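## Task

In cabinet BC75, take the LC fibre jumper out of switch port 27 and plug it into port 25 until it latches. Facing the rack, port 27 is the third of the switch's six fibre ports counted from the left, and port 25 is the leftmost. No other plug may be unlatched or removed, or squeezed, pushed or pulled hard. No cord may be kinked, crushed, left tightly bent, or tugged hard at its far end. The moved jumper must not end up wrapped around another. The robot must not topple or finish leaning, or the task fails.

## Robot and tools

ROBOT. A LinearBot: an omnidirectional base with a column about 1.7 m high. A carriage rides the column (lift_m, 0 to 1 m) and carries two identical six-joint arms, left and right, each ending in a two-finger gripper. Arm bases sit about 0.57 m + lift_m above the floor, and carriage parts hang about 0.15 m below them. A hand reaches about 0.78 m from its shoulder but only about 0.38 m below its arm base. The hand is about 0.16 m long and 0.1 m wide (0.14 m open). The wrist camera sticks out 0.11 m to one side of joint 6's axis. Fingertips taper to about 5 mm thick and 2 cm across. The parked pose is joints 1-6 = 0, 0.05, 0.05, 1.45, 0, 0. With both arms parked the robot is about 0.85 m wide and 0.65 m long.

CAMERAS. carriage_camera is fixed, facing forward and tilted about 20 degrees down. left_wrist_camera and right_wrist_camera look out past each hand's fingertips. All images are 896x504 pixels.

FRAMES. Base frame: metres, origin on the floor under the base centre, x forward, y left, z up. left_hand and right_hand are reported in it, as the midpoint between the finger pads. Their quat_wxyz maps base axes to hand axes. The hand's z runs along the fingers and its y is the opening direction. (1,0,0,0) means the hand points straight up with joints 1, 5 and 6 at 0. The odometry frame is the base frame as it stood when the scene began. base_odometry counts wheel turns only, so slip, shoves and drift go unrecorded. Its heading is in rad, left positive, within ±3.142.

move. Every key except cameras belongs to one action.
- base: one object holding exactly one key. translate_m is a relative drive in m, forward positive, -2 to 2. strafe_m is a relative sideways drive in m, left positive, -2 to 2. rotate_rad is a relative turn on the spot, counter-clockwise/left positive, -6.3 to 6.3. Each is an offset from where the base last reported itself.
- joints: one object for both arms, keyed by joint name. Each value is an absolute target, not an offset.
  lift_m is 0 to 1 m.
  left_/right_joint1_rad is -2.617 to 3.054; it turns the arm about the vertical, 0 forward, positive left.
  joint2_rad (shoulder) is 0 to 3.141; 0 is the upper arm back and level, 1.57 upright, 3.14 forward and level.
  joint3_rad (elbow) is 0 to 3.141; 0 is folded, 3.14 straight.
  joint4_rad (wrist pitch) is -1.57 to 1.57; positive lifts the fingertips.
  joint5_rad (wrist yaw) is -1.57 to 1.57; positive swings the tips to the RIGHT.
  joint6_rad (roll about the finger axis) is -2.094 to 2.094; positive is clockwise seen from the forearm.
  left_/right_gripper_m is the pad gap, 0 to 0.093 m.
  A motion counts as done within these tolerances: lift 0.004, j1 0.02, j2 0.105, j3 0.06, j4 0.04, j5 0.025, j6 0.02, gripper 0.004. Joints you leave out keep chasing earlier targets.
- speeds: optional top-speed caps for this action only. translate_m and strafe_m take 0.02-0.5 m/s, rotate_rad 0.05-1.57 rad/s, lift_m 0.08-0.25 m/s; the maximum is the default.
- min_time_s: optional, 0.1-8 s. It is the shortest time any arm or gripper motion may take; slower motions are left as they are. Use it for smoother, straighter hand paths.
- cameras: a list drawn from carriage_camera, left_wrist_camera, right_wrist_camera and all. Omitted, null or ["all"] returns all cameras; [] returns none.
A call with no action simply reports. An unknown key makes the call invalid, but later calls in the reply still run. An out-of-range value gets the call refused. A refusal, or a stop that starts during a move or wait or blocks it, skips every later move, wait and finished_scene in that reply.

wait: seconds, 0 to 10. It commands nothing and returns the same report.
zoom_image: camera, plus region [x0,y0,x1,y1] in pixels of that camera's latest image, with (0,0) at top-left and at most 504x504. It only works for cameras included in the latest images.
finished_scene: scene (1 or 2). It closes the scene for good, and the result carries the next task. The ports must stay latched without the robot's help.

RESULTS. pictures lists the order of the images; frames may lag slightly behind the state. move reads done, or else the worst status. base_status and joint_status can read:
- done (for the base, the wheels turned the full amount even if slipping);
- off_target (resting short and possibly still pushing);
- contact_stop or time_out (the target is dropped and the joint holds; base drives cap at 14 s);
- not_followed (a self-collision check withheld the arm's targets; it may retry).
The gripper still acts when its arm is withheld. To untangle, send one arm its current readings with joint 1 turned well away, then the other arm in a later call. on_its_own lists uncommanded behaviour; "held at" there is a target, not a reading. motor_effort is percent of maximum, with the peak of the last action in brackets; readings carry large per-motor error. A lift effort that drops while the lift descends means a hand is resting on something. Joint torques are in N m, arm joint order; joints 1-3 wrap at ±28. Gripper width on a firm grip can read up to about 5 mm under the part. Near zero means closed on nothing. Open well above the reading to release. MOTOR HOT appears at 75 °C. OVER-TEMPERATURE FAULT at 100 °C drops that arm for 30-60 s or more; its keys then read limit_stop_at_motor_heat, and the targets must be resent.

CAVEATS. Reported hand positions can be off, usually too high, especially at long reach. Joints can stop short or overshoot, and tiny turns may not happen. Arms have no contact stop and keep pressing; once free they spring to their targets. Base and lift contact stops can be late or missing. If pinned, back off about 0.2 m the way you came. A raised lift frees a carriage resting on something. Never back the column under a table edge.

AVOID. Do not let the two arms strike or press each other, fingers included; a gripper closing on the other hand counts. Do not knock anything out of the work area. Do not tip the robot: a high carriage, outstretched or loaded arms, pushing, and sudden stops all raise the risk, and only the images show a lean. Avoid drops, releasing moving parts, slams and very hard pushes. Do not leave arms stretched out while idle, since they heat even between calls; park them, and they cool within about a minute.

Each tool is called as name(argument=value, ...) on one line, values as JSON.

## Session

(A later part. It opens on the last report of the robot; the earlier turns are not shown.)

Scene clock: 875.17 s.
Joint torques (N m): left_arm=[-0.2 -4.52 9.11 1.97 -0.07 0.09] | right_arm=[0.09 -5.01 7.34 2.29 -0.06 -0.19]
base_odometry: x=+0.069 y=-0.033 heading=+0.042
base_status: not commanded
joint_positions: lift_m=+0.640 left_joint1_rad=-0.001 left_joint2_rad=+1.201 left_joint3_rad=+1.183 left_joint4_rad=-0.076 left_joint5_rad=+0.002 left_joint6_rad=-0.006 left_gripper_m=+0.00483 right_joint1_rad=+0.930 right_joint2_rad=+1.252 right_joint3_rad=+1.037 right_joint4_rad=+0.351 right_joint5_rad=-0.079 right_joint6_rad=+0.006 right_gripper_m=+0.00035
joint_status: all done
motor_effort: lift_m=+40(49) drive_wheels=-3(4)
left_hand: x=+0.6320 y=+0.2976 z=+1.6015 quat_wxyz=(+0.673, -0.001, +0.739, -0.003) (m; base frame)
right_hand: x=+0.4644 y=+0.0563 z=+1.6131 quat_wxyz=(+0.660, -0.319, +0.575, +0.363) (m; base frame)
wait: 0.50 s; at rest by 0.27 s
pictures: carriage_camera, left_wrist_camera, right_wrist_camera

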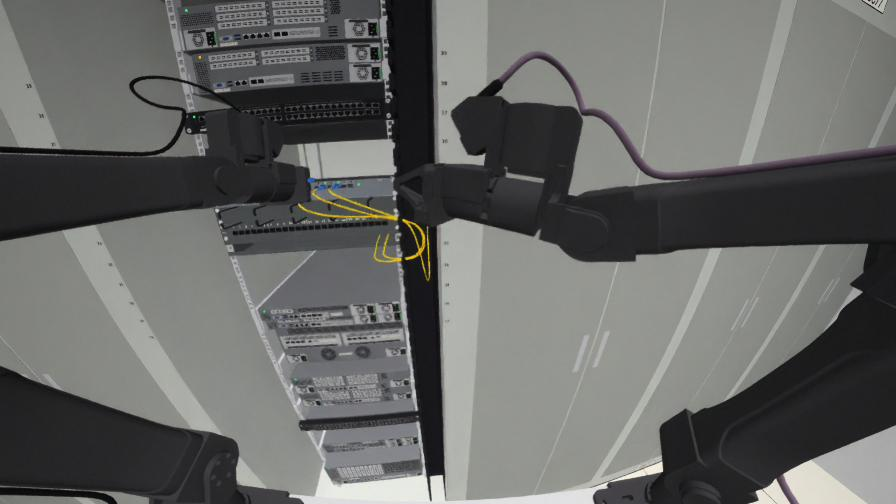

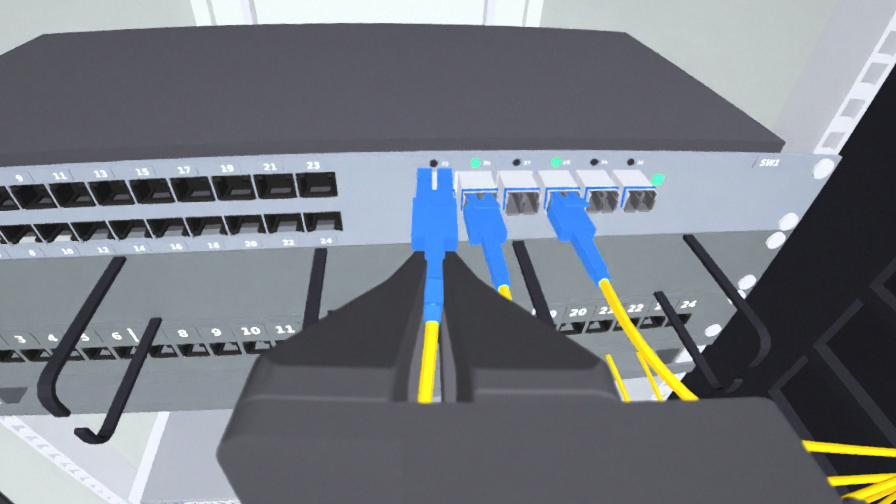

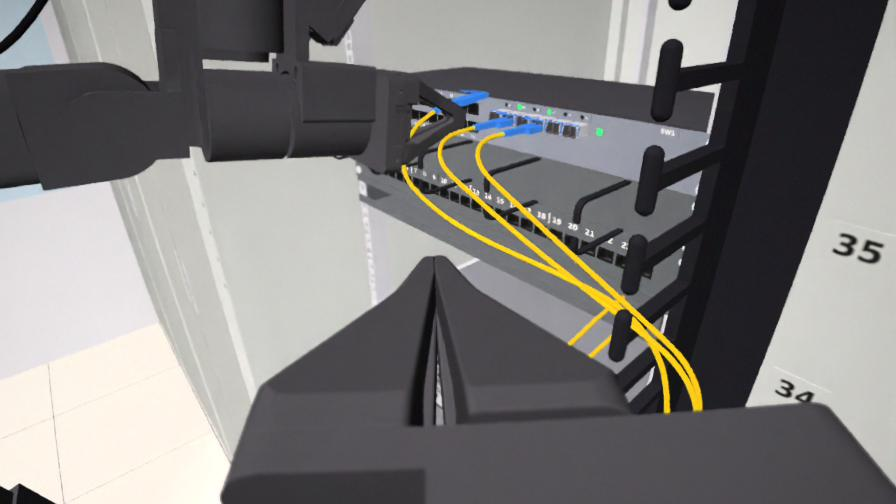

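move(joints={"lift_m":0.644,"left_joint4_rad":-0.16})

wait(seconds=0.5)

zoom_image(camera="right_wrist_camera", region=[405, 75, 535, 185])

zoom_image(camera="left_wrist_camera", region=[340, 120, 560, 280])

Scene clock: 882.50 s.
Joint torques (N m): left_arm=[-0.35 -4.46 9.18 1.89 -0.06 0.07] | right_arm=[0.09 -5.09 7.38 2.26 -0.06 -0.18]
move: done
base_odometry: x=+0.069 y=-0.033 heading=+0.042
base_status: not commanded
joint_positions: lift_m=+0.644 left_joint1_rad=-0.001 left_joint2_rad=+1.201 left_joint3_rad=+1.183 left_joint4_rad=-0.162 left_joint5_rad=+0.002 left_joint6_rad=-0.006 left_gripper_m=+0.00483 right_joint1_rad=+0.930 right_joint2_rad=+1.252 right_joint3_rad=+1.037 right_joint4_rad=+0.350 right_joint5_rad=-0.079 right_joint6_rad=+0.006 right_gripper_m=+0.00035
joint_status: all done
motor_effort: lift_m=+41(47) drive_wheels=-3(3)
left_hand: x=+0.6292 y=+0.2976 z=+1.5844 quat_wxyz=(+0.641, -0.001, +0.768, -0.003) (m; base frame)
right_hand: x=+0.4644 y=+0.0563 z=+1.6169 quat_wxyz=(+0.660, -0.319, +0.575, +0.363) (m; base frame)
pictures: carriage_camera, left_wrist_camera, right_wrist_camera

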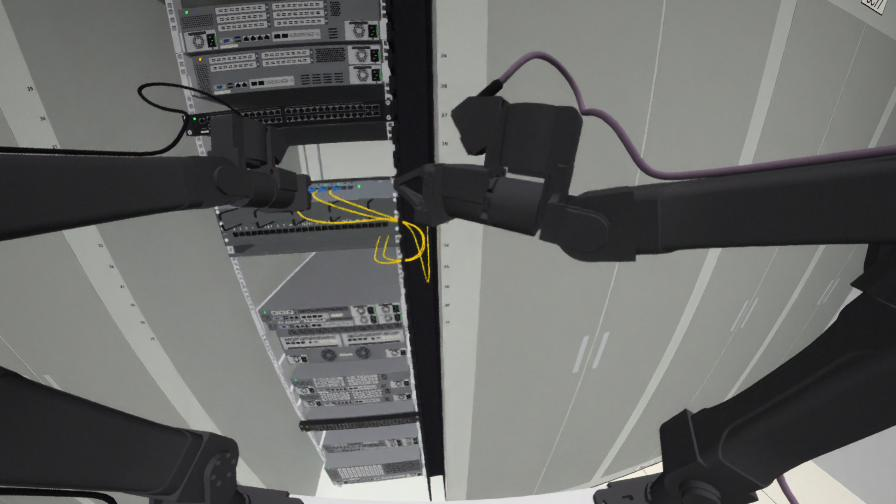

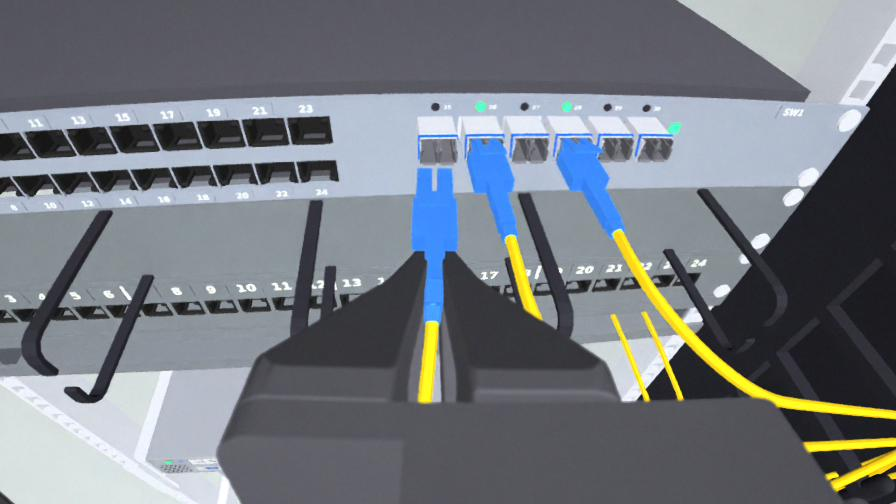

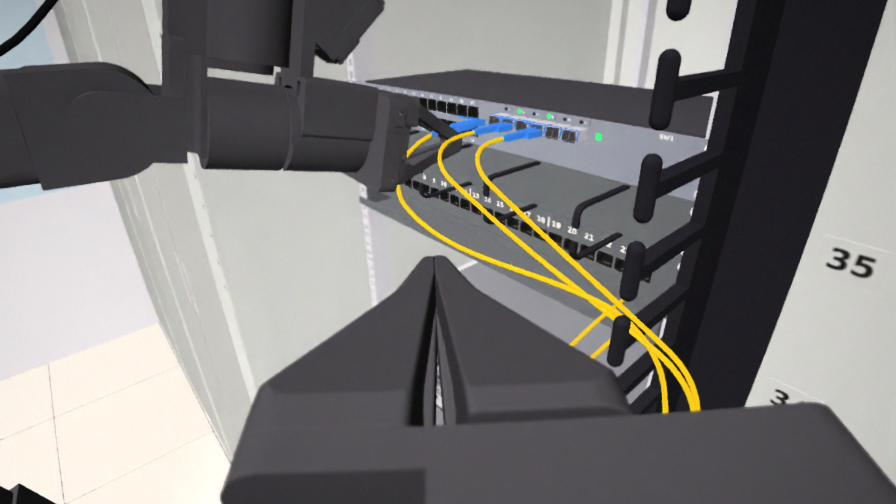

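Scene clock: 883.00 s.
Joint torques (N m): left_arm=[-0.2 -4.48 9.18 1.86 -0.06 0.08] | right_arm=[0.08 -5.05 7.3 2.26 -0.05 -0.19]
base_odometry: x=+0.069 y=-0.033 heading=+0.042
base_status: not commanded
joint_positions: lift_m=+0.644 left_joint1_rad=-0.001 left_joint2_rad=+1.201 left_joint3_rad=+1.183 left_joint4_rad=-0.164 left_joint5_rad=+0.002 left_joint6_rad=-0.006 left_gripper_m=+0.00483 right_joint1_rad=+0.930 right_joint2_rad=+1.252 right_joint3_rad=+1.037 right_joint4_rad=+0.350 right_joint5_rad=-0.079 right_joint6_rad=+0.006 right_gripper_m=+0.00035
joint_status: all done
motor_effort: lift_m=+41(47) drive_wheels=-3(3)
left_hand: x=+0.6291 y=+0.2976 z=+1.5839 quat_wxyz=(+0.640, -0.001, +0.768, -0.003) (m; base frame)
right_hand: x=+0.4644 y=+0.0563 z=+1.6169 quat_wxyz=(+0.660, -0.319, +0.575, +0.363) (m; base frame)
wait: 0.50 s; at rest by 0.27 s
pictures: carriage_camera, left_wrist_camera, right_wrist_camera

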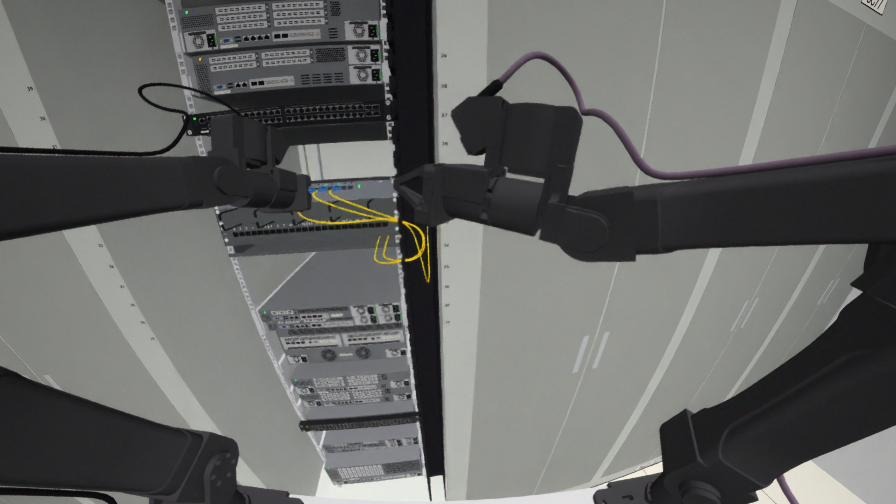

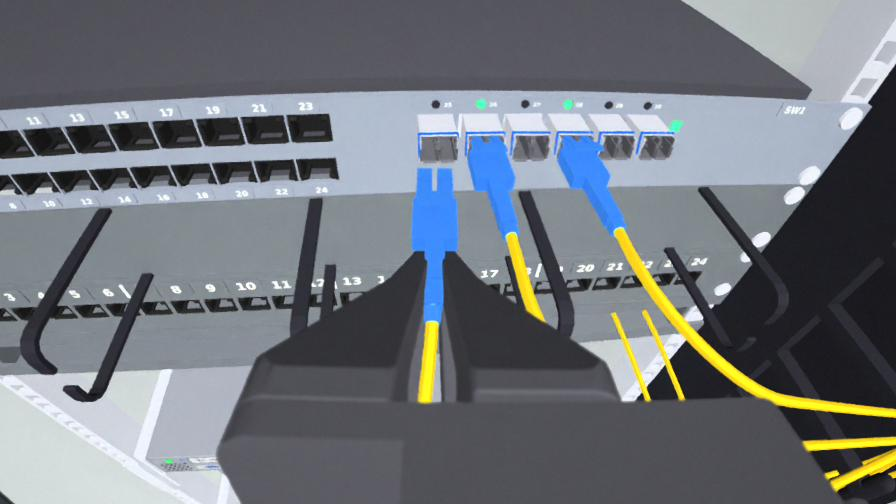

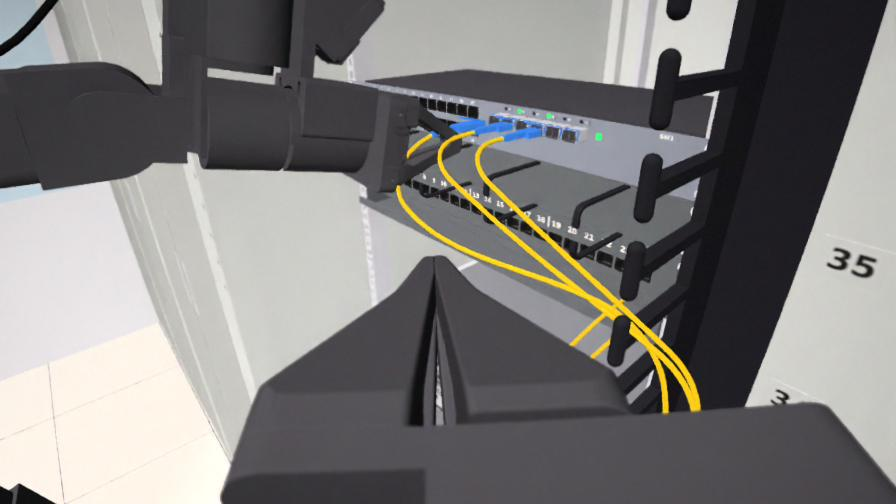

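Scaled by 3.877.

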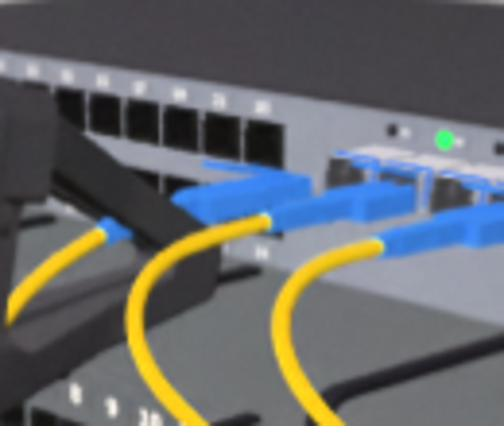

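Scaled by 2.291.

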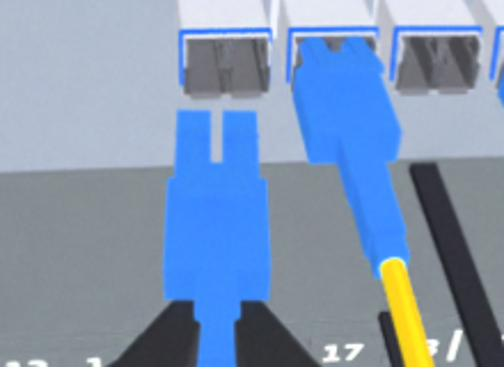

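move(base={"translate_m":0.012}, speeds={"translate_m":0.03}, cameras=[])

wait(seconds=0.5)

zoom_image(camera="right_wrist_camera", region=[420, 85, 510, 161])

zoom_image(camera="left_wrist_camera", region=[380, 120, 510, 215])

Scene clock: 889.03 s.
Joint torques (N m): left_arm=[-0.32 -4.46 9.2 1.9 -0.09 0.08] | right_arm=[0.06 -4.94 7.32 2.3 -0.04 -0.18]
move: done
base_odometry: x=+0.081 y=-0.032 heading=+0.043
base_status: done
joint_positions: lift_m=+0.644 left_joint1_rad=-0.001 left_joint2_rad=+1.201 left_joint3_rad=+1.183 left_joint4_rad=-0.171 left_joint5_rad=+0.002 left_joint6_rad=-0.006 left_gripper_m=+0.00483 right_joint1_rad=+0.930 right_joint2_rad=+1.252 right_joint3_rad=+1.037 right_joint4_rad=+0.349 right_joint5_rad=-0.079 right_joint6_rad=+0.006 right_gripper_m=+0.00035
joint_status: not commanded
motor_effort: lift_m=+41(41) drive_wheels=+3(6)
left_hand: x=+0.6288 y=+0.2976 z=+1.5823 quat_wxyz=(+0.637, -0.001, +0.771, -0.003) (m; base frame)
right_hand: x=+0.4645 y=+0.0564 z=+1.6165 quat_wxyz=(+0.660, -0.320, +0.576, +0.362) (m; base frame)
pictures: none
No camera images: "cameras" was empty.

Scene clock: 889.53 s.
Joint torques (N m): left_arm=[-0.16 -4.37 9.2 1.94 -0.08 0.08] | right_arm=[0.09 -5.08 7.2 2.3 -0.05 -0.19]
base_odometry: x=+0.081 y=-0.032 heading=+0.043
base_status: done
joint_positions: lift_m=+0.644 left_joint1_rad=-0.001 left_joint2_rad=+1.201 left_joint3_rad=+1.183 left_joint4_rad=-0.171 left_joint5_rad=+0.002 left_joint6_rad=-0.006 left_gripper_m=+0.00483 right_joint1_rad=+0.930 right_joint2_rad=+1.252 right_joint3_rad=+1.037 right_joint4_rad=+0.349 right_joint5_rad=-0.079 right_joint6_rad=+0.006 right_gripper_m=+0.00035
joint_status: not commanded
motor_effort: lift_m=+41(41) drive_wheels=+3(6)
left_hand: x=+0.6288 y=+0.2976 z=+1.5823 quat_wxyz=(+0.637, -0.001, +0.771, -0.003) (m; base frame)
right_hand: x=+0.4645 y=+0.0564 z=+1.6165 quat_wxyz=(+0.660, -0.320, +0.576, +0.362) (m; base frame)
wait: 0.50 s; at rest by 0.27 s
pictures: carriage_camera, left_wrist_camera, right_wrist_camera

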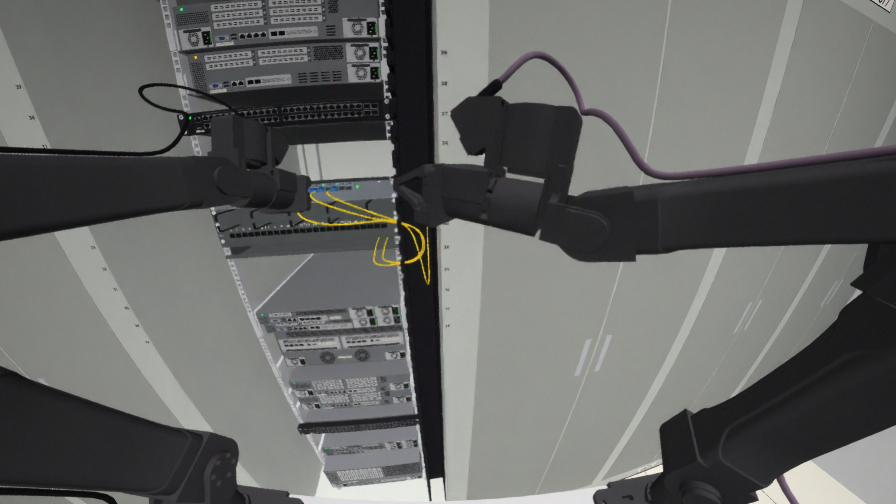

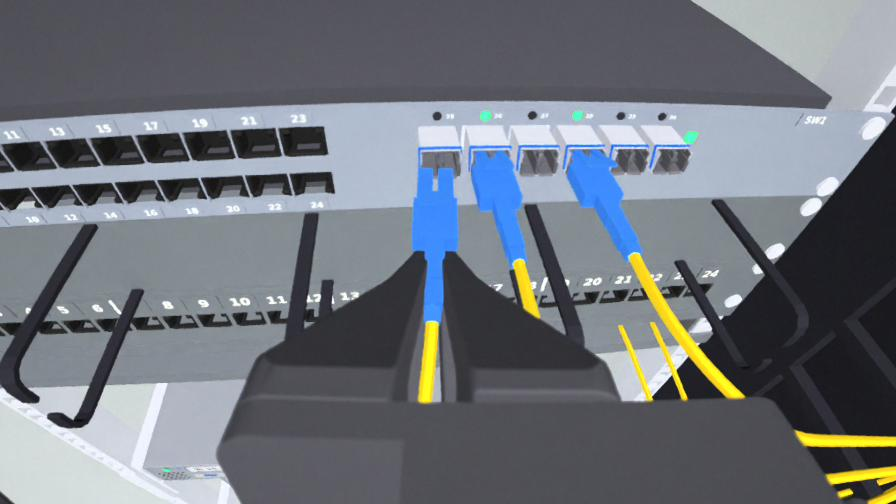

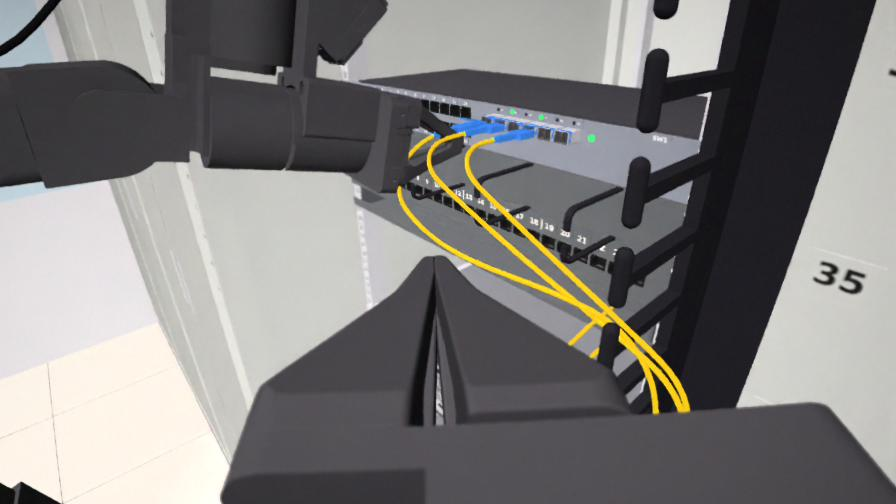

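Scaled by 5.600.

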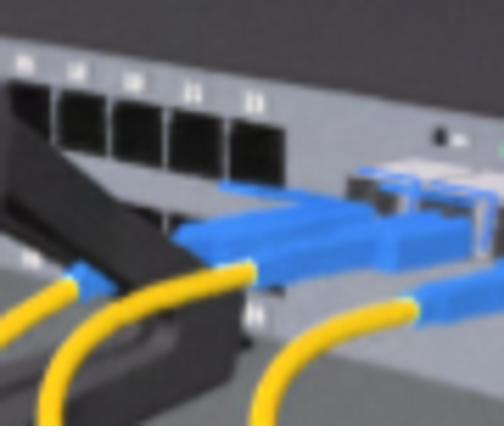

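Scaled by 3.877.

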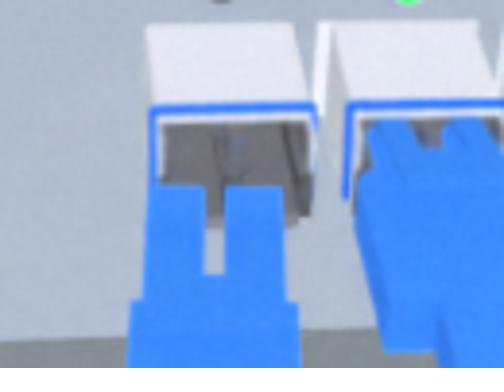

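move(base={"strafe_m":-0.002}, speeds={"strafe_m":0.03}, cameras=[])

wait(seconds=0.6)

zoom_image(camera="left_wrist_camera", region=[380, 120, 510, 215])

Scene clock: 896.07 s.
Joint torques (N m): left_arm=[-0.08 -4.44 9.13 1.89 -0.1 0.11] | right_arm=[0.24 -5.14 7.31 2.32 -0.03 -0.18]
move: done
base_odometry: x=+0.081 y=-0.034 heading=+0.043
base_status: done
joint_positions: lift_m=+0.644 left_joint1_rad=-0.001 left_joint2_rad=+1.201 left_joint3_rad=+1.183 left_joint4_rad=-0.171 left_joint5_rad=+0.003 left_joint6_rad=-0.005 left_gripper_m=+0.00483 right_joint1_rad=+0.929 right_joint2_rad=+1.252 right_joint3_rad=+1.037 right_joint4_rad=+0.349 right_joint5_rad=-0.079 right_joint6_rad=+0.006 right_gripper_m=+0.00035
joint_status: not commanded
motor_effort: lift_m=+41(41) drive_wheels=+3(6)
left_hand: x=+0.6288 y=+0.2975 z=+1.5823 quat_wxyz=(+0.637, -0.001, +0.771, -0.003) (m; base frame)
right_hand: x=+0.4647 y=+0.0562 z=+1.6165 quat_wxyz=(+0.660, -0.319, +0.576, +0.362) (m; base frame)
pictures: none
No camera images: "cameras" was empty.

Scene clock: 896.67 s.
Joint torques (N m): left_arm=[-0.2 -4.55 9.17 1.92 -0.07 0.06] | right_arm=[0.16 -5.14 7.31 2.31 -0.05 -0.18]
base_odometry: x=+0.081 y=-0.034 heading=+0.043
base_status: done
joint_positions: lift_m=+0.644 left_joint1_rad=-0.001 left_joint2_rad=+1.201 left_joint3_rad=+1.183 left_joint4_rad=-0.171 left_joint5_rad=+0.003 left_joint6_rad=-0.005 left_gripper_m=+0.00483 right_joint1_rad=+0.929 right_joint2_rad=+1.252 right_joint3_rad=+1.037 right_joint4_rad=+0.349 right_joint5_rad=-0.079 right_joint6_rad=+0.006 right_gripper_m=+0.00035
joint_status: not commanded
motor_effort: lift_m=+41(41) drive_wheels=+3(6)
left_hand: x=+0.6288 y=+0.2975 z=+1.5823 quat_wxyz=(+0.637, -0.001, +0.771, -0.003) (m; base frame)
right_hand: x=+0.4647 y=+0.0562 z=+1.6165 quat_wxyz=(+0.660, -0.319, +0.576, +0.362) (m; base frame)
wait: 0.60 s; at rest by 0.27 s
pictures: carriage_camera, left_wrist_camera, right_wrist_camera

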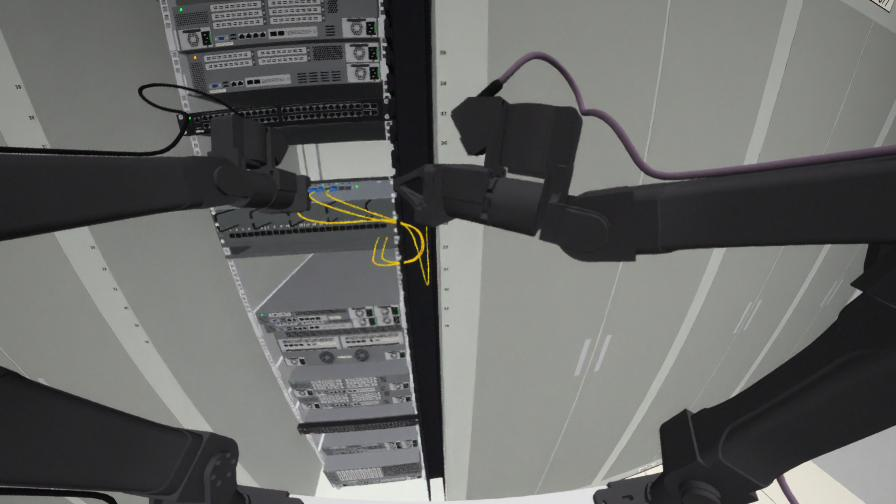

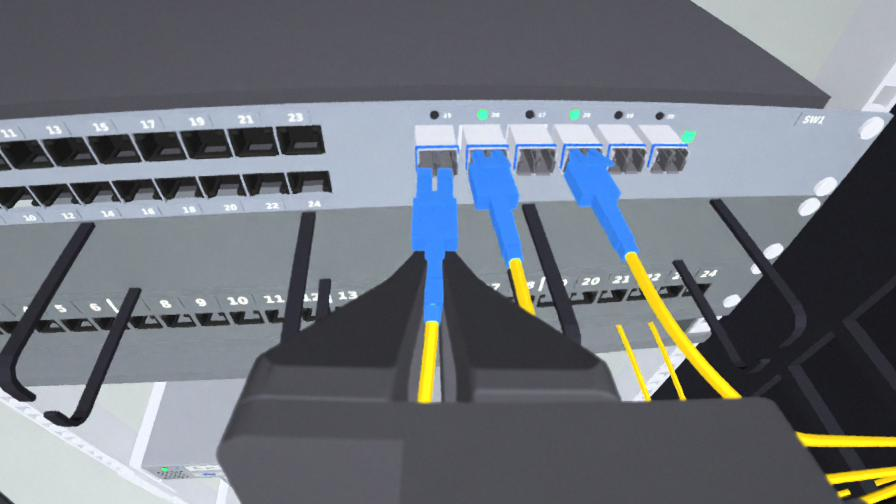

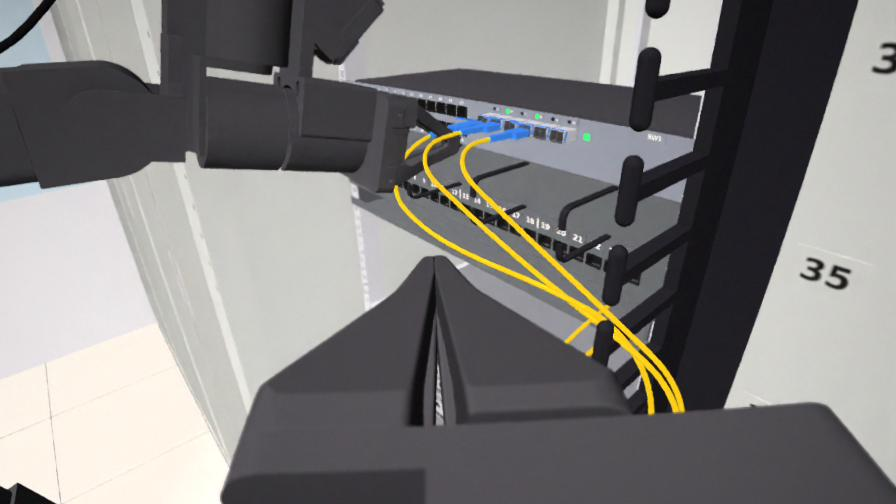

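Scaled by 3.877.

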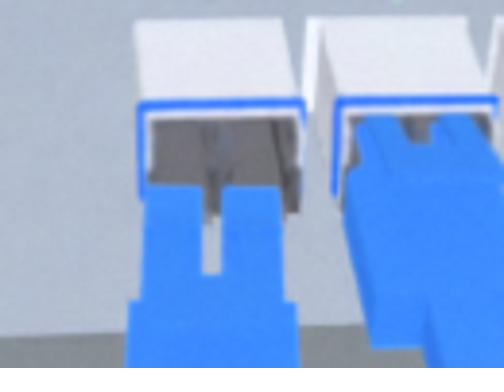

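move(base={"strafe_m":-0.0012}, speeds={"strafe_m":0.03}, cameras=[])

move(base={"translate_m":0.006}, speeds={"translate_m":0.02}, cameras=[])

wait(seconds=0.6)

zoom_image(camera="left_wrist_camera", region=[380, 120, 510, 215])

zoom_image(camera="right_wrist_camera", region=[420, 85, 510, 161])

Scene clock: 901.30 s.
Joint torques (N m): left_arm=[-0.09 -4.4 9.22 1.92 -0.04 0.09] | right_arm=[0.16 -5.04 7.19 2.34 -0.03 -0.18]
move: done
base_odometry: x=+0.081 y=-0.035 heading=+0.043
base_status: done
joint_positions: lift_m=+0.644 left_joint1_rad=-0.001 left_joint2_rad=+1.201 left_joint3_rad=+1.183 left_joint4_rad=-0.171 left_joint5_rad=+0.002 left_joint6_rad=-0.005 left_gripper_m=+0.00483 right_joint1_rad=+0.929 right_joint2_rad=+1.252 right_joint3_rad=+1.037 right_joint4_rad=+0.349 right_joint5_rad=-0.079 right_joint6_rad=+0.006 right_gripper_m=+0.00035
joint_status: not commanded
motor_effort: lift_m=+40(41) drive_wheels=+2(5)
left_hand: x=+0.6288 y=+0.2976 z=+1.5823 quat_wxyz=(+0.637, -0.001, +0.771, -0.003) (m; base frame)
right_hand: x=+0.4647 y=+0.0562 z=+1.6165 quat_wxyz=(+0.660, -0.319, +0.576, +0.362) (m; base frame)
pictures: none
No camera images: "cameras" was empty.

Scene clock: 902.07 s.
Joint torques (N m): left_arm=[-0.17 -3.7 9.22 2 -0.05 0.06] | right_arm=[0.27 -5.04 7.34 2.33 -0.06 -0.18]
move: done
base_odometry: x=+0.087 y=-0.035 heading=+0.043
base_status: done
joint_positions: lift_m=+0.644 left_joint1_rad=-0.001 left_joint2_rad=+1.194 left_joint3_rad=+1.183 left_joint4_rad=-0.181 left_joint5_rad=+0.002 left_joint6_rad=-0.005 left_gripper_m=+0.00481 right_joint1_rad=+0.929 right_joint2_rad=+1.252 right_joint3_rad=+1.037 right_joint4_rad=+0.348 right_joint5_rad=-0.078 right_joint6_rad=+0.006 right_gripper_m=+0.00035
joint_status: not commanded
motor_effort: lift_m=+41(41) drive_wheels=+4(6)
left_hand: x=+0.6265 y=+0.2976 z=+1.5825 quat_wxyz=(+0.636, -0.001, +0.772, -0.003) (m; base frame)
right_hand: x=+0.4648 y=+0.0562 z=+1.6163 quat_wxyz=(+0.660, -0.319, +0.576, +0.362) (m; base frame)
pictures: none
No camera images: "cameras" was empty.

Scene clock: 902.67 s.
Joint torques (N m): left_arm=[-0.21 -3.69 9.2 2.01 -0.06 0.08] | right_arm=[0.14 -5.07 7.32 2.33 -0.05 -0.18]
base_odometry: x=+0.087 y=-0.035 heading=+0.043
base_status: done
joint_positions: lift_m=+0.644 left_joint1_rad=-0.001 left_joint2_rad=+1.194 left_joint3_rad=+1.183 left_joint4_rad=-0.181 left_joint5_rad=+0.002 left_joint6_rad=-0.005 left_gripper_m=+0.00481 right_joint1_rad=+0.929 right_joint2_rad=+1.252 right_joint3_rad=+1.037 right_joint4_rad=+0.348 right_joint5_rad=-0.078 right_joint6_rad=+0.006 right_gripper_m=+0.00035
joint_status: not commanded
motor_effort: lift_m=+41(41) drive_wheels=+3(6)
left_hand: x=+0.6265 y=+0.2976 z=+1.5826 quat_wxyz=(+0.636, -0.001, +0.771, -0.003) (m; base frame)
right_hand: x=+0.4648 y=+0.0562 z=+1.6163 quat_wxyz=(+0.660, -0.319, +0.576, +0.362) (m; base frame)
wait: 0.60 s; at rest by 0.27 s
pictures: carriage_camera, left_wrist_camera, right_wrist_camera

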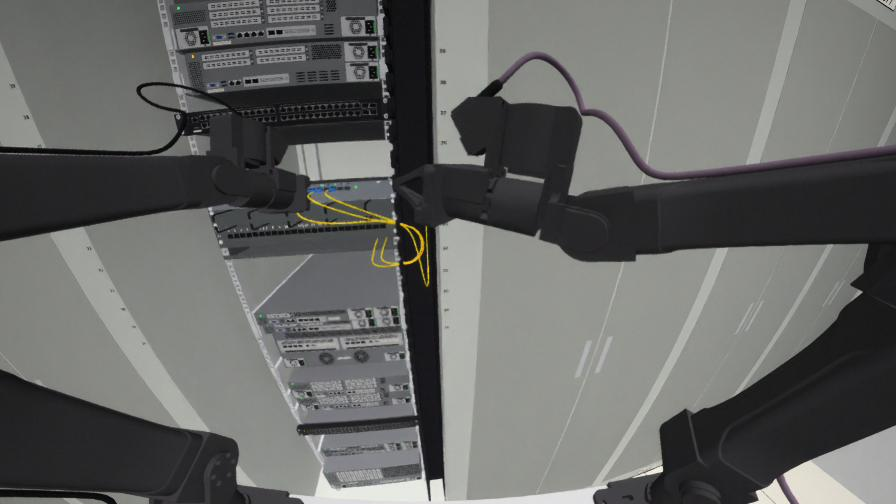

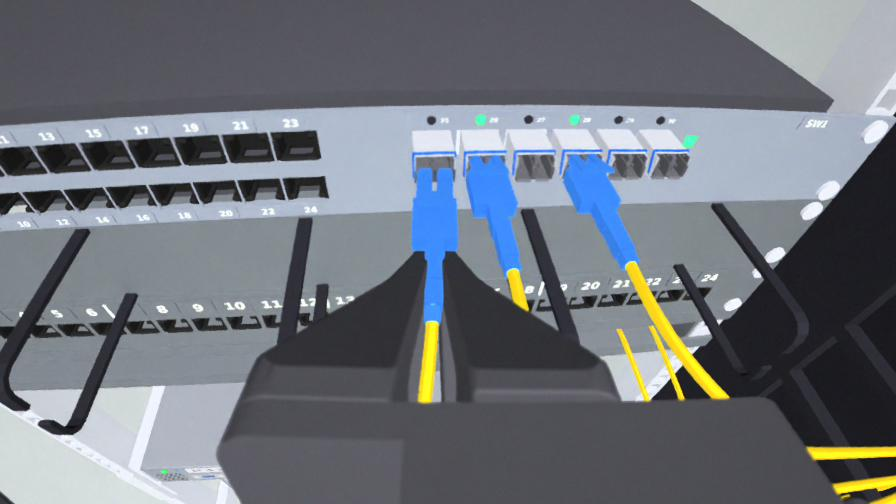

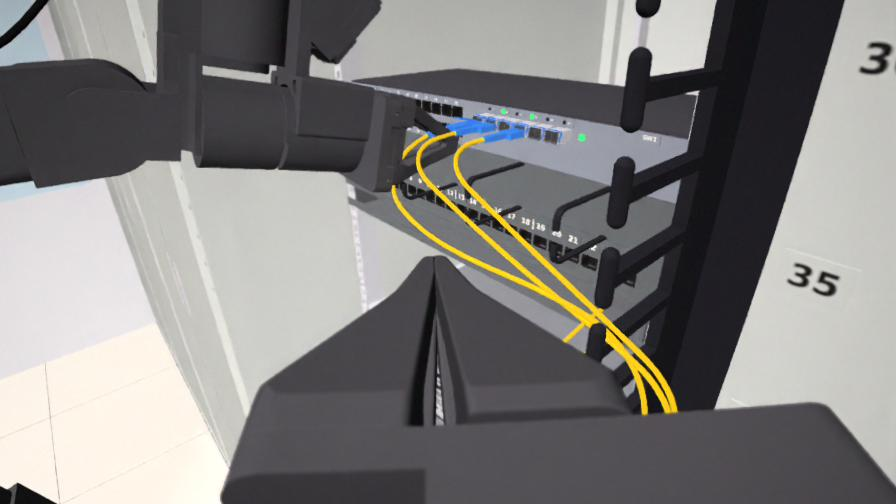

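Scaled by 3.877.

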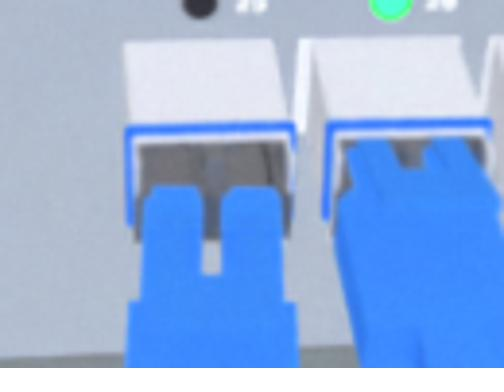

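Scaled by 5.600.

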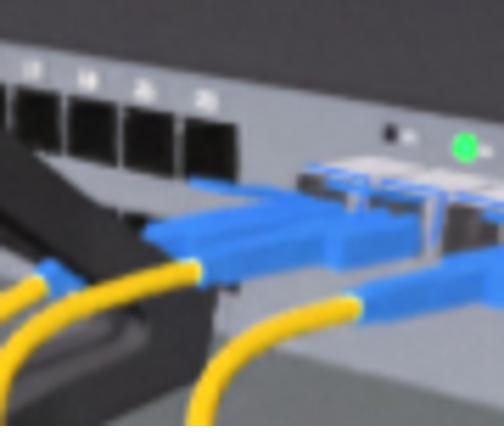

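move(base={"translate_m":-0.006}, speeds={"translate_m":0.03}, cameras=[])

move(joints={"lift_m":0.6465}, cameras=[])

move(base={"translate_m":0.009}, speeds={"translate_m":0.02}, cameras=[])

wait(seconds=0.6)

zoom_image(camera="left_wrist_camera", region=[380, 120, 510, 215])

zoom_image(camera="right_wrist_camera", region=[420, 85, 510, 161])

Scene clock: 916.03 s.
Joint torques (N m): left_arm=[-0.27 -3.81 9.24 2 -0.06 0.07] | right_arm=[0.06 -5.07 7.38 2.35 -0.05 -0.18]
move: done
base_odometry: x=+0.081 y=-0.035 heading=+0.044
base_status: done
joint_positions: lift_m=+0.644 left_joint1_rad=-0.001 left_joint2_rad=+1.194 left_joint3_rad=+1.183 left_joint4_rad=-0.176 left_joint5_rad=+0.002 left_joint6_rad=-0.005 left_gripper_m=+0.00481 right_joint1_rad=+0.930 right_joint2_rad=+1.252 right_joint3_rad=+1.037 right_joint4_rad=+0.348 right_joint5_rad=-0.079 right_joint6_rad=+0.006 right_gripper_m=+0.00035
joint_status: not commanded
motor_effort: lift_m=+41(41) drive_wheels=-5(7)
left_hand: x=+0.6268 y=+0.2976 z=+1.5838 quat_wxyz=(+0.638, -0.001, +0.770, -0.003) (m; base frame)
right_hand: x=+0.4645 y=+0.0564 z=+1.6163 quat_wxyz=(+0.659, -0.320, +0.576, +0.362) (m; base frame)
pictures: none
No camera images: "cameras" was empty.

Scene clock: 916.47 s.
Joint torques (N m): left_arm=[-0.16 -3.69 9.36 1.93 -0.06 0.07] | right_arm=[0.08 -4.88 7.39 2.3 -0.05 -0.18]
move: done
base_odometry: x=+0.081 y=-0.035 heading=+0.044
base_status: not commanded
joint_positions: lift_m=+0.646 left_joint1_rad=-0.001 left_joint2_rad=+1.194 left_joint3_rad=+1.183 left_joint4_rad=-0.172 left_joint5_rad=+0.002 left_joint6_rad=-0.005 left_gripper_m=+0.00481 right_joint1_rad=+0.930 right_joint2_rad=+1.252 right_joint3_rad=+1.037 right_joint4_rad=+0.349 right_joint5_rad=-0.079 right_joint6_rad=+0.006 right_gripper_m=+0.00035
joint_status: all done
motor_effort: lift_m=+41(46) drive_wheels=-5(5)
left_hand: x=+0.6269 y=+0.2976 z=+1.5872 quat_wxyz=(+0.640, -0.001, +0.769, -0.003) (m; base frame)
right_hand: x=+0.4645 y=+0.0564 z=+1.6191 quat_wxyz=(+0.660, -0.320, +0.575, +0.362) (m; base frame)
pictures: none
No camera images: "cameras" was empty.

Scene clock: 917.30 s.
Joint torques (N m): left_arm=[-0.14 -2.5 9.13 2.13 -0.07 0.07] | right_arm=[0.09 -5 7.38 2.34 -0.05 -0.18]
move: done
base_odometry: x=+0.090 y=-0.035 heading=+0.044
base_status: done
joint_positions: lift_m=+0.646 left_joint1_rad=-0.001 left_joint2_rad=+1.183 left_joint3_rad=+1.183 left_joint4_rad=-0.197 left_joint5_rad=+0.003 left_joint6_rad=-0.005 left_gripper_m=+0.00481 right_joint1_rad=+0.930 right_joint2_rad=+1.252 right_joint3_rad=+1.037 right_joint4_rad=+0.348 right_joint5_rad=-0.079 right_joint6_rad=+0.006 right_gripper_m=+0.00035
joint_status: not commanded
motor_effort: lift_m=+41(42) drive_wheels=+3(5)
left_hand: x=+0.6231 y=+0.2975 z=+1.5853 quat_wxyz=(+0.634, -0.001, +0.773, -0.003) (m; base frame)
right_hand: x=+0.4645 y=+0.0564 z=+1.6189 quat_wxyz=(+0.660, -0.320, +0.576, +0.362) (m; base frame)
pictures: none
No camera images: "cameras" was empty.

Scene clock: 917.90 s.
Joint torques (N m): left_arm=[-0.18 -2.56 9.16 2.16 -0.08 0.08] | right_arm=[0.1 -5.07 7.32 2.32 -0.05 -0.18]
base_odometry: x=+0.090 y=-0.035 heading=+0.044
base_status: done
joint_positions: lift_m=+0.646 left_joint1_rad=-0.001 left_joint2_rad=+1.183 left_joint3_rad=+1.183 left_joint4_rad=-0.197 left_joint5_rad=+0.003 left_joint6_rad=-0.005 left_gripper_m=+0.00481 right_joint1_rad=+0.930 right_joint2_rad=+1.252 right_joint3_rad=+1.037 right_joint4_rad=+0.348 right_joint5_rad=-0.079 right_joint6_rad=+0.006 right_gripper_m=+0.00035
joint_status: not commanded
motor_effort: lift_m=+42(42) drive_wheels=+4(5)
left_hand: x=+0.6231 y=+0.2975 z=+1.5853 quat_wxyz=(+0.634, -0.001, +0.773, -0.003) (m; base frame)
right_hand: x=+0.4645 y=+0.0564 z=+1.6189 quat_wxyz=(+0.660, -0.320, +0.576, +0.362) (m; base frame)
wait: 0.60 s; at rest by 0.27 s
pictures: carriage_camera, left_wrist_camera, right_wrist_camera

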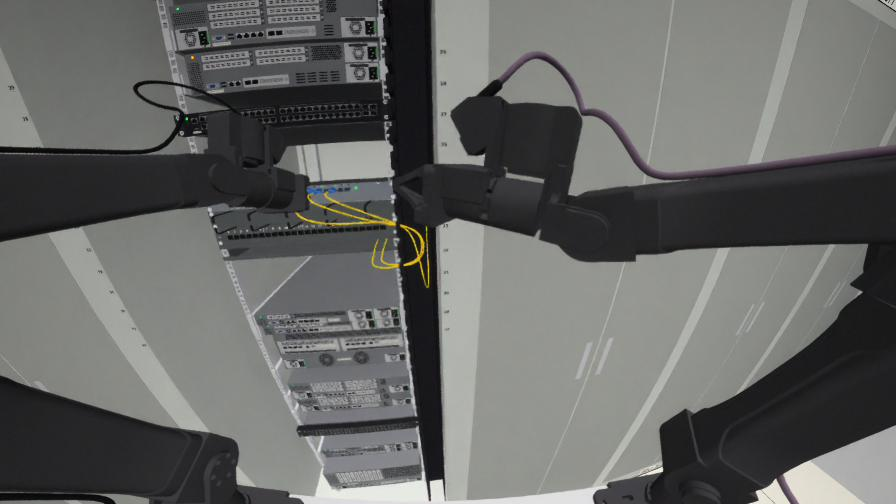

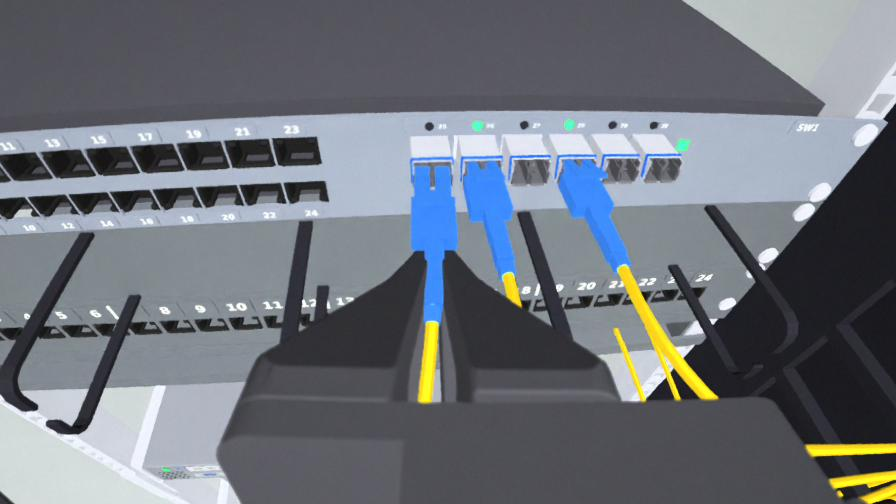

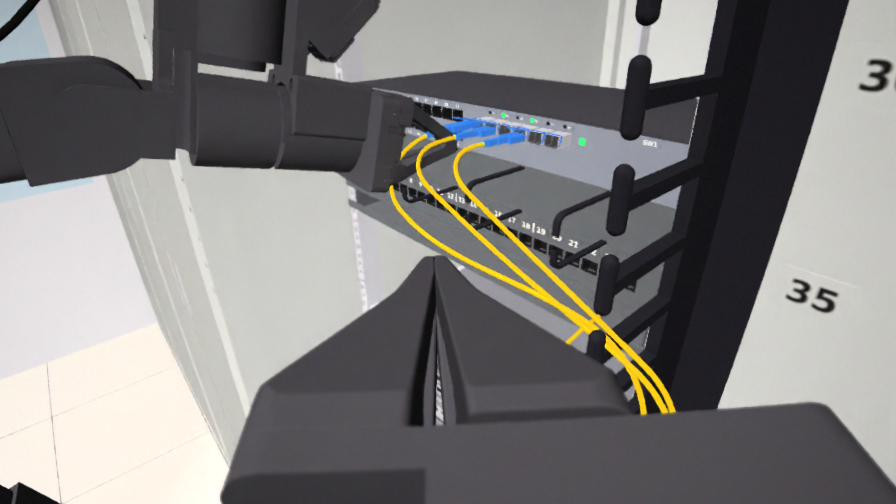

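Scaled by 3.877.

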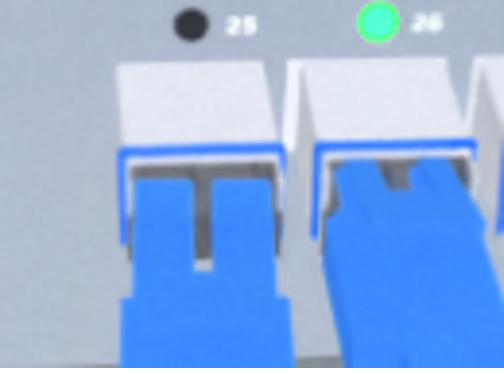

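Scaled by 5.600.

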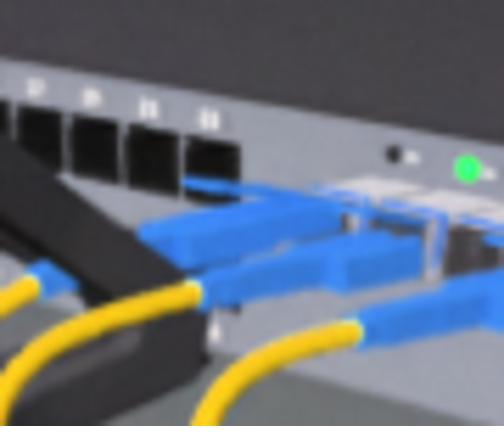

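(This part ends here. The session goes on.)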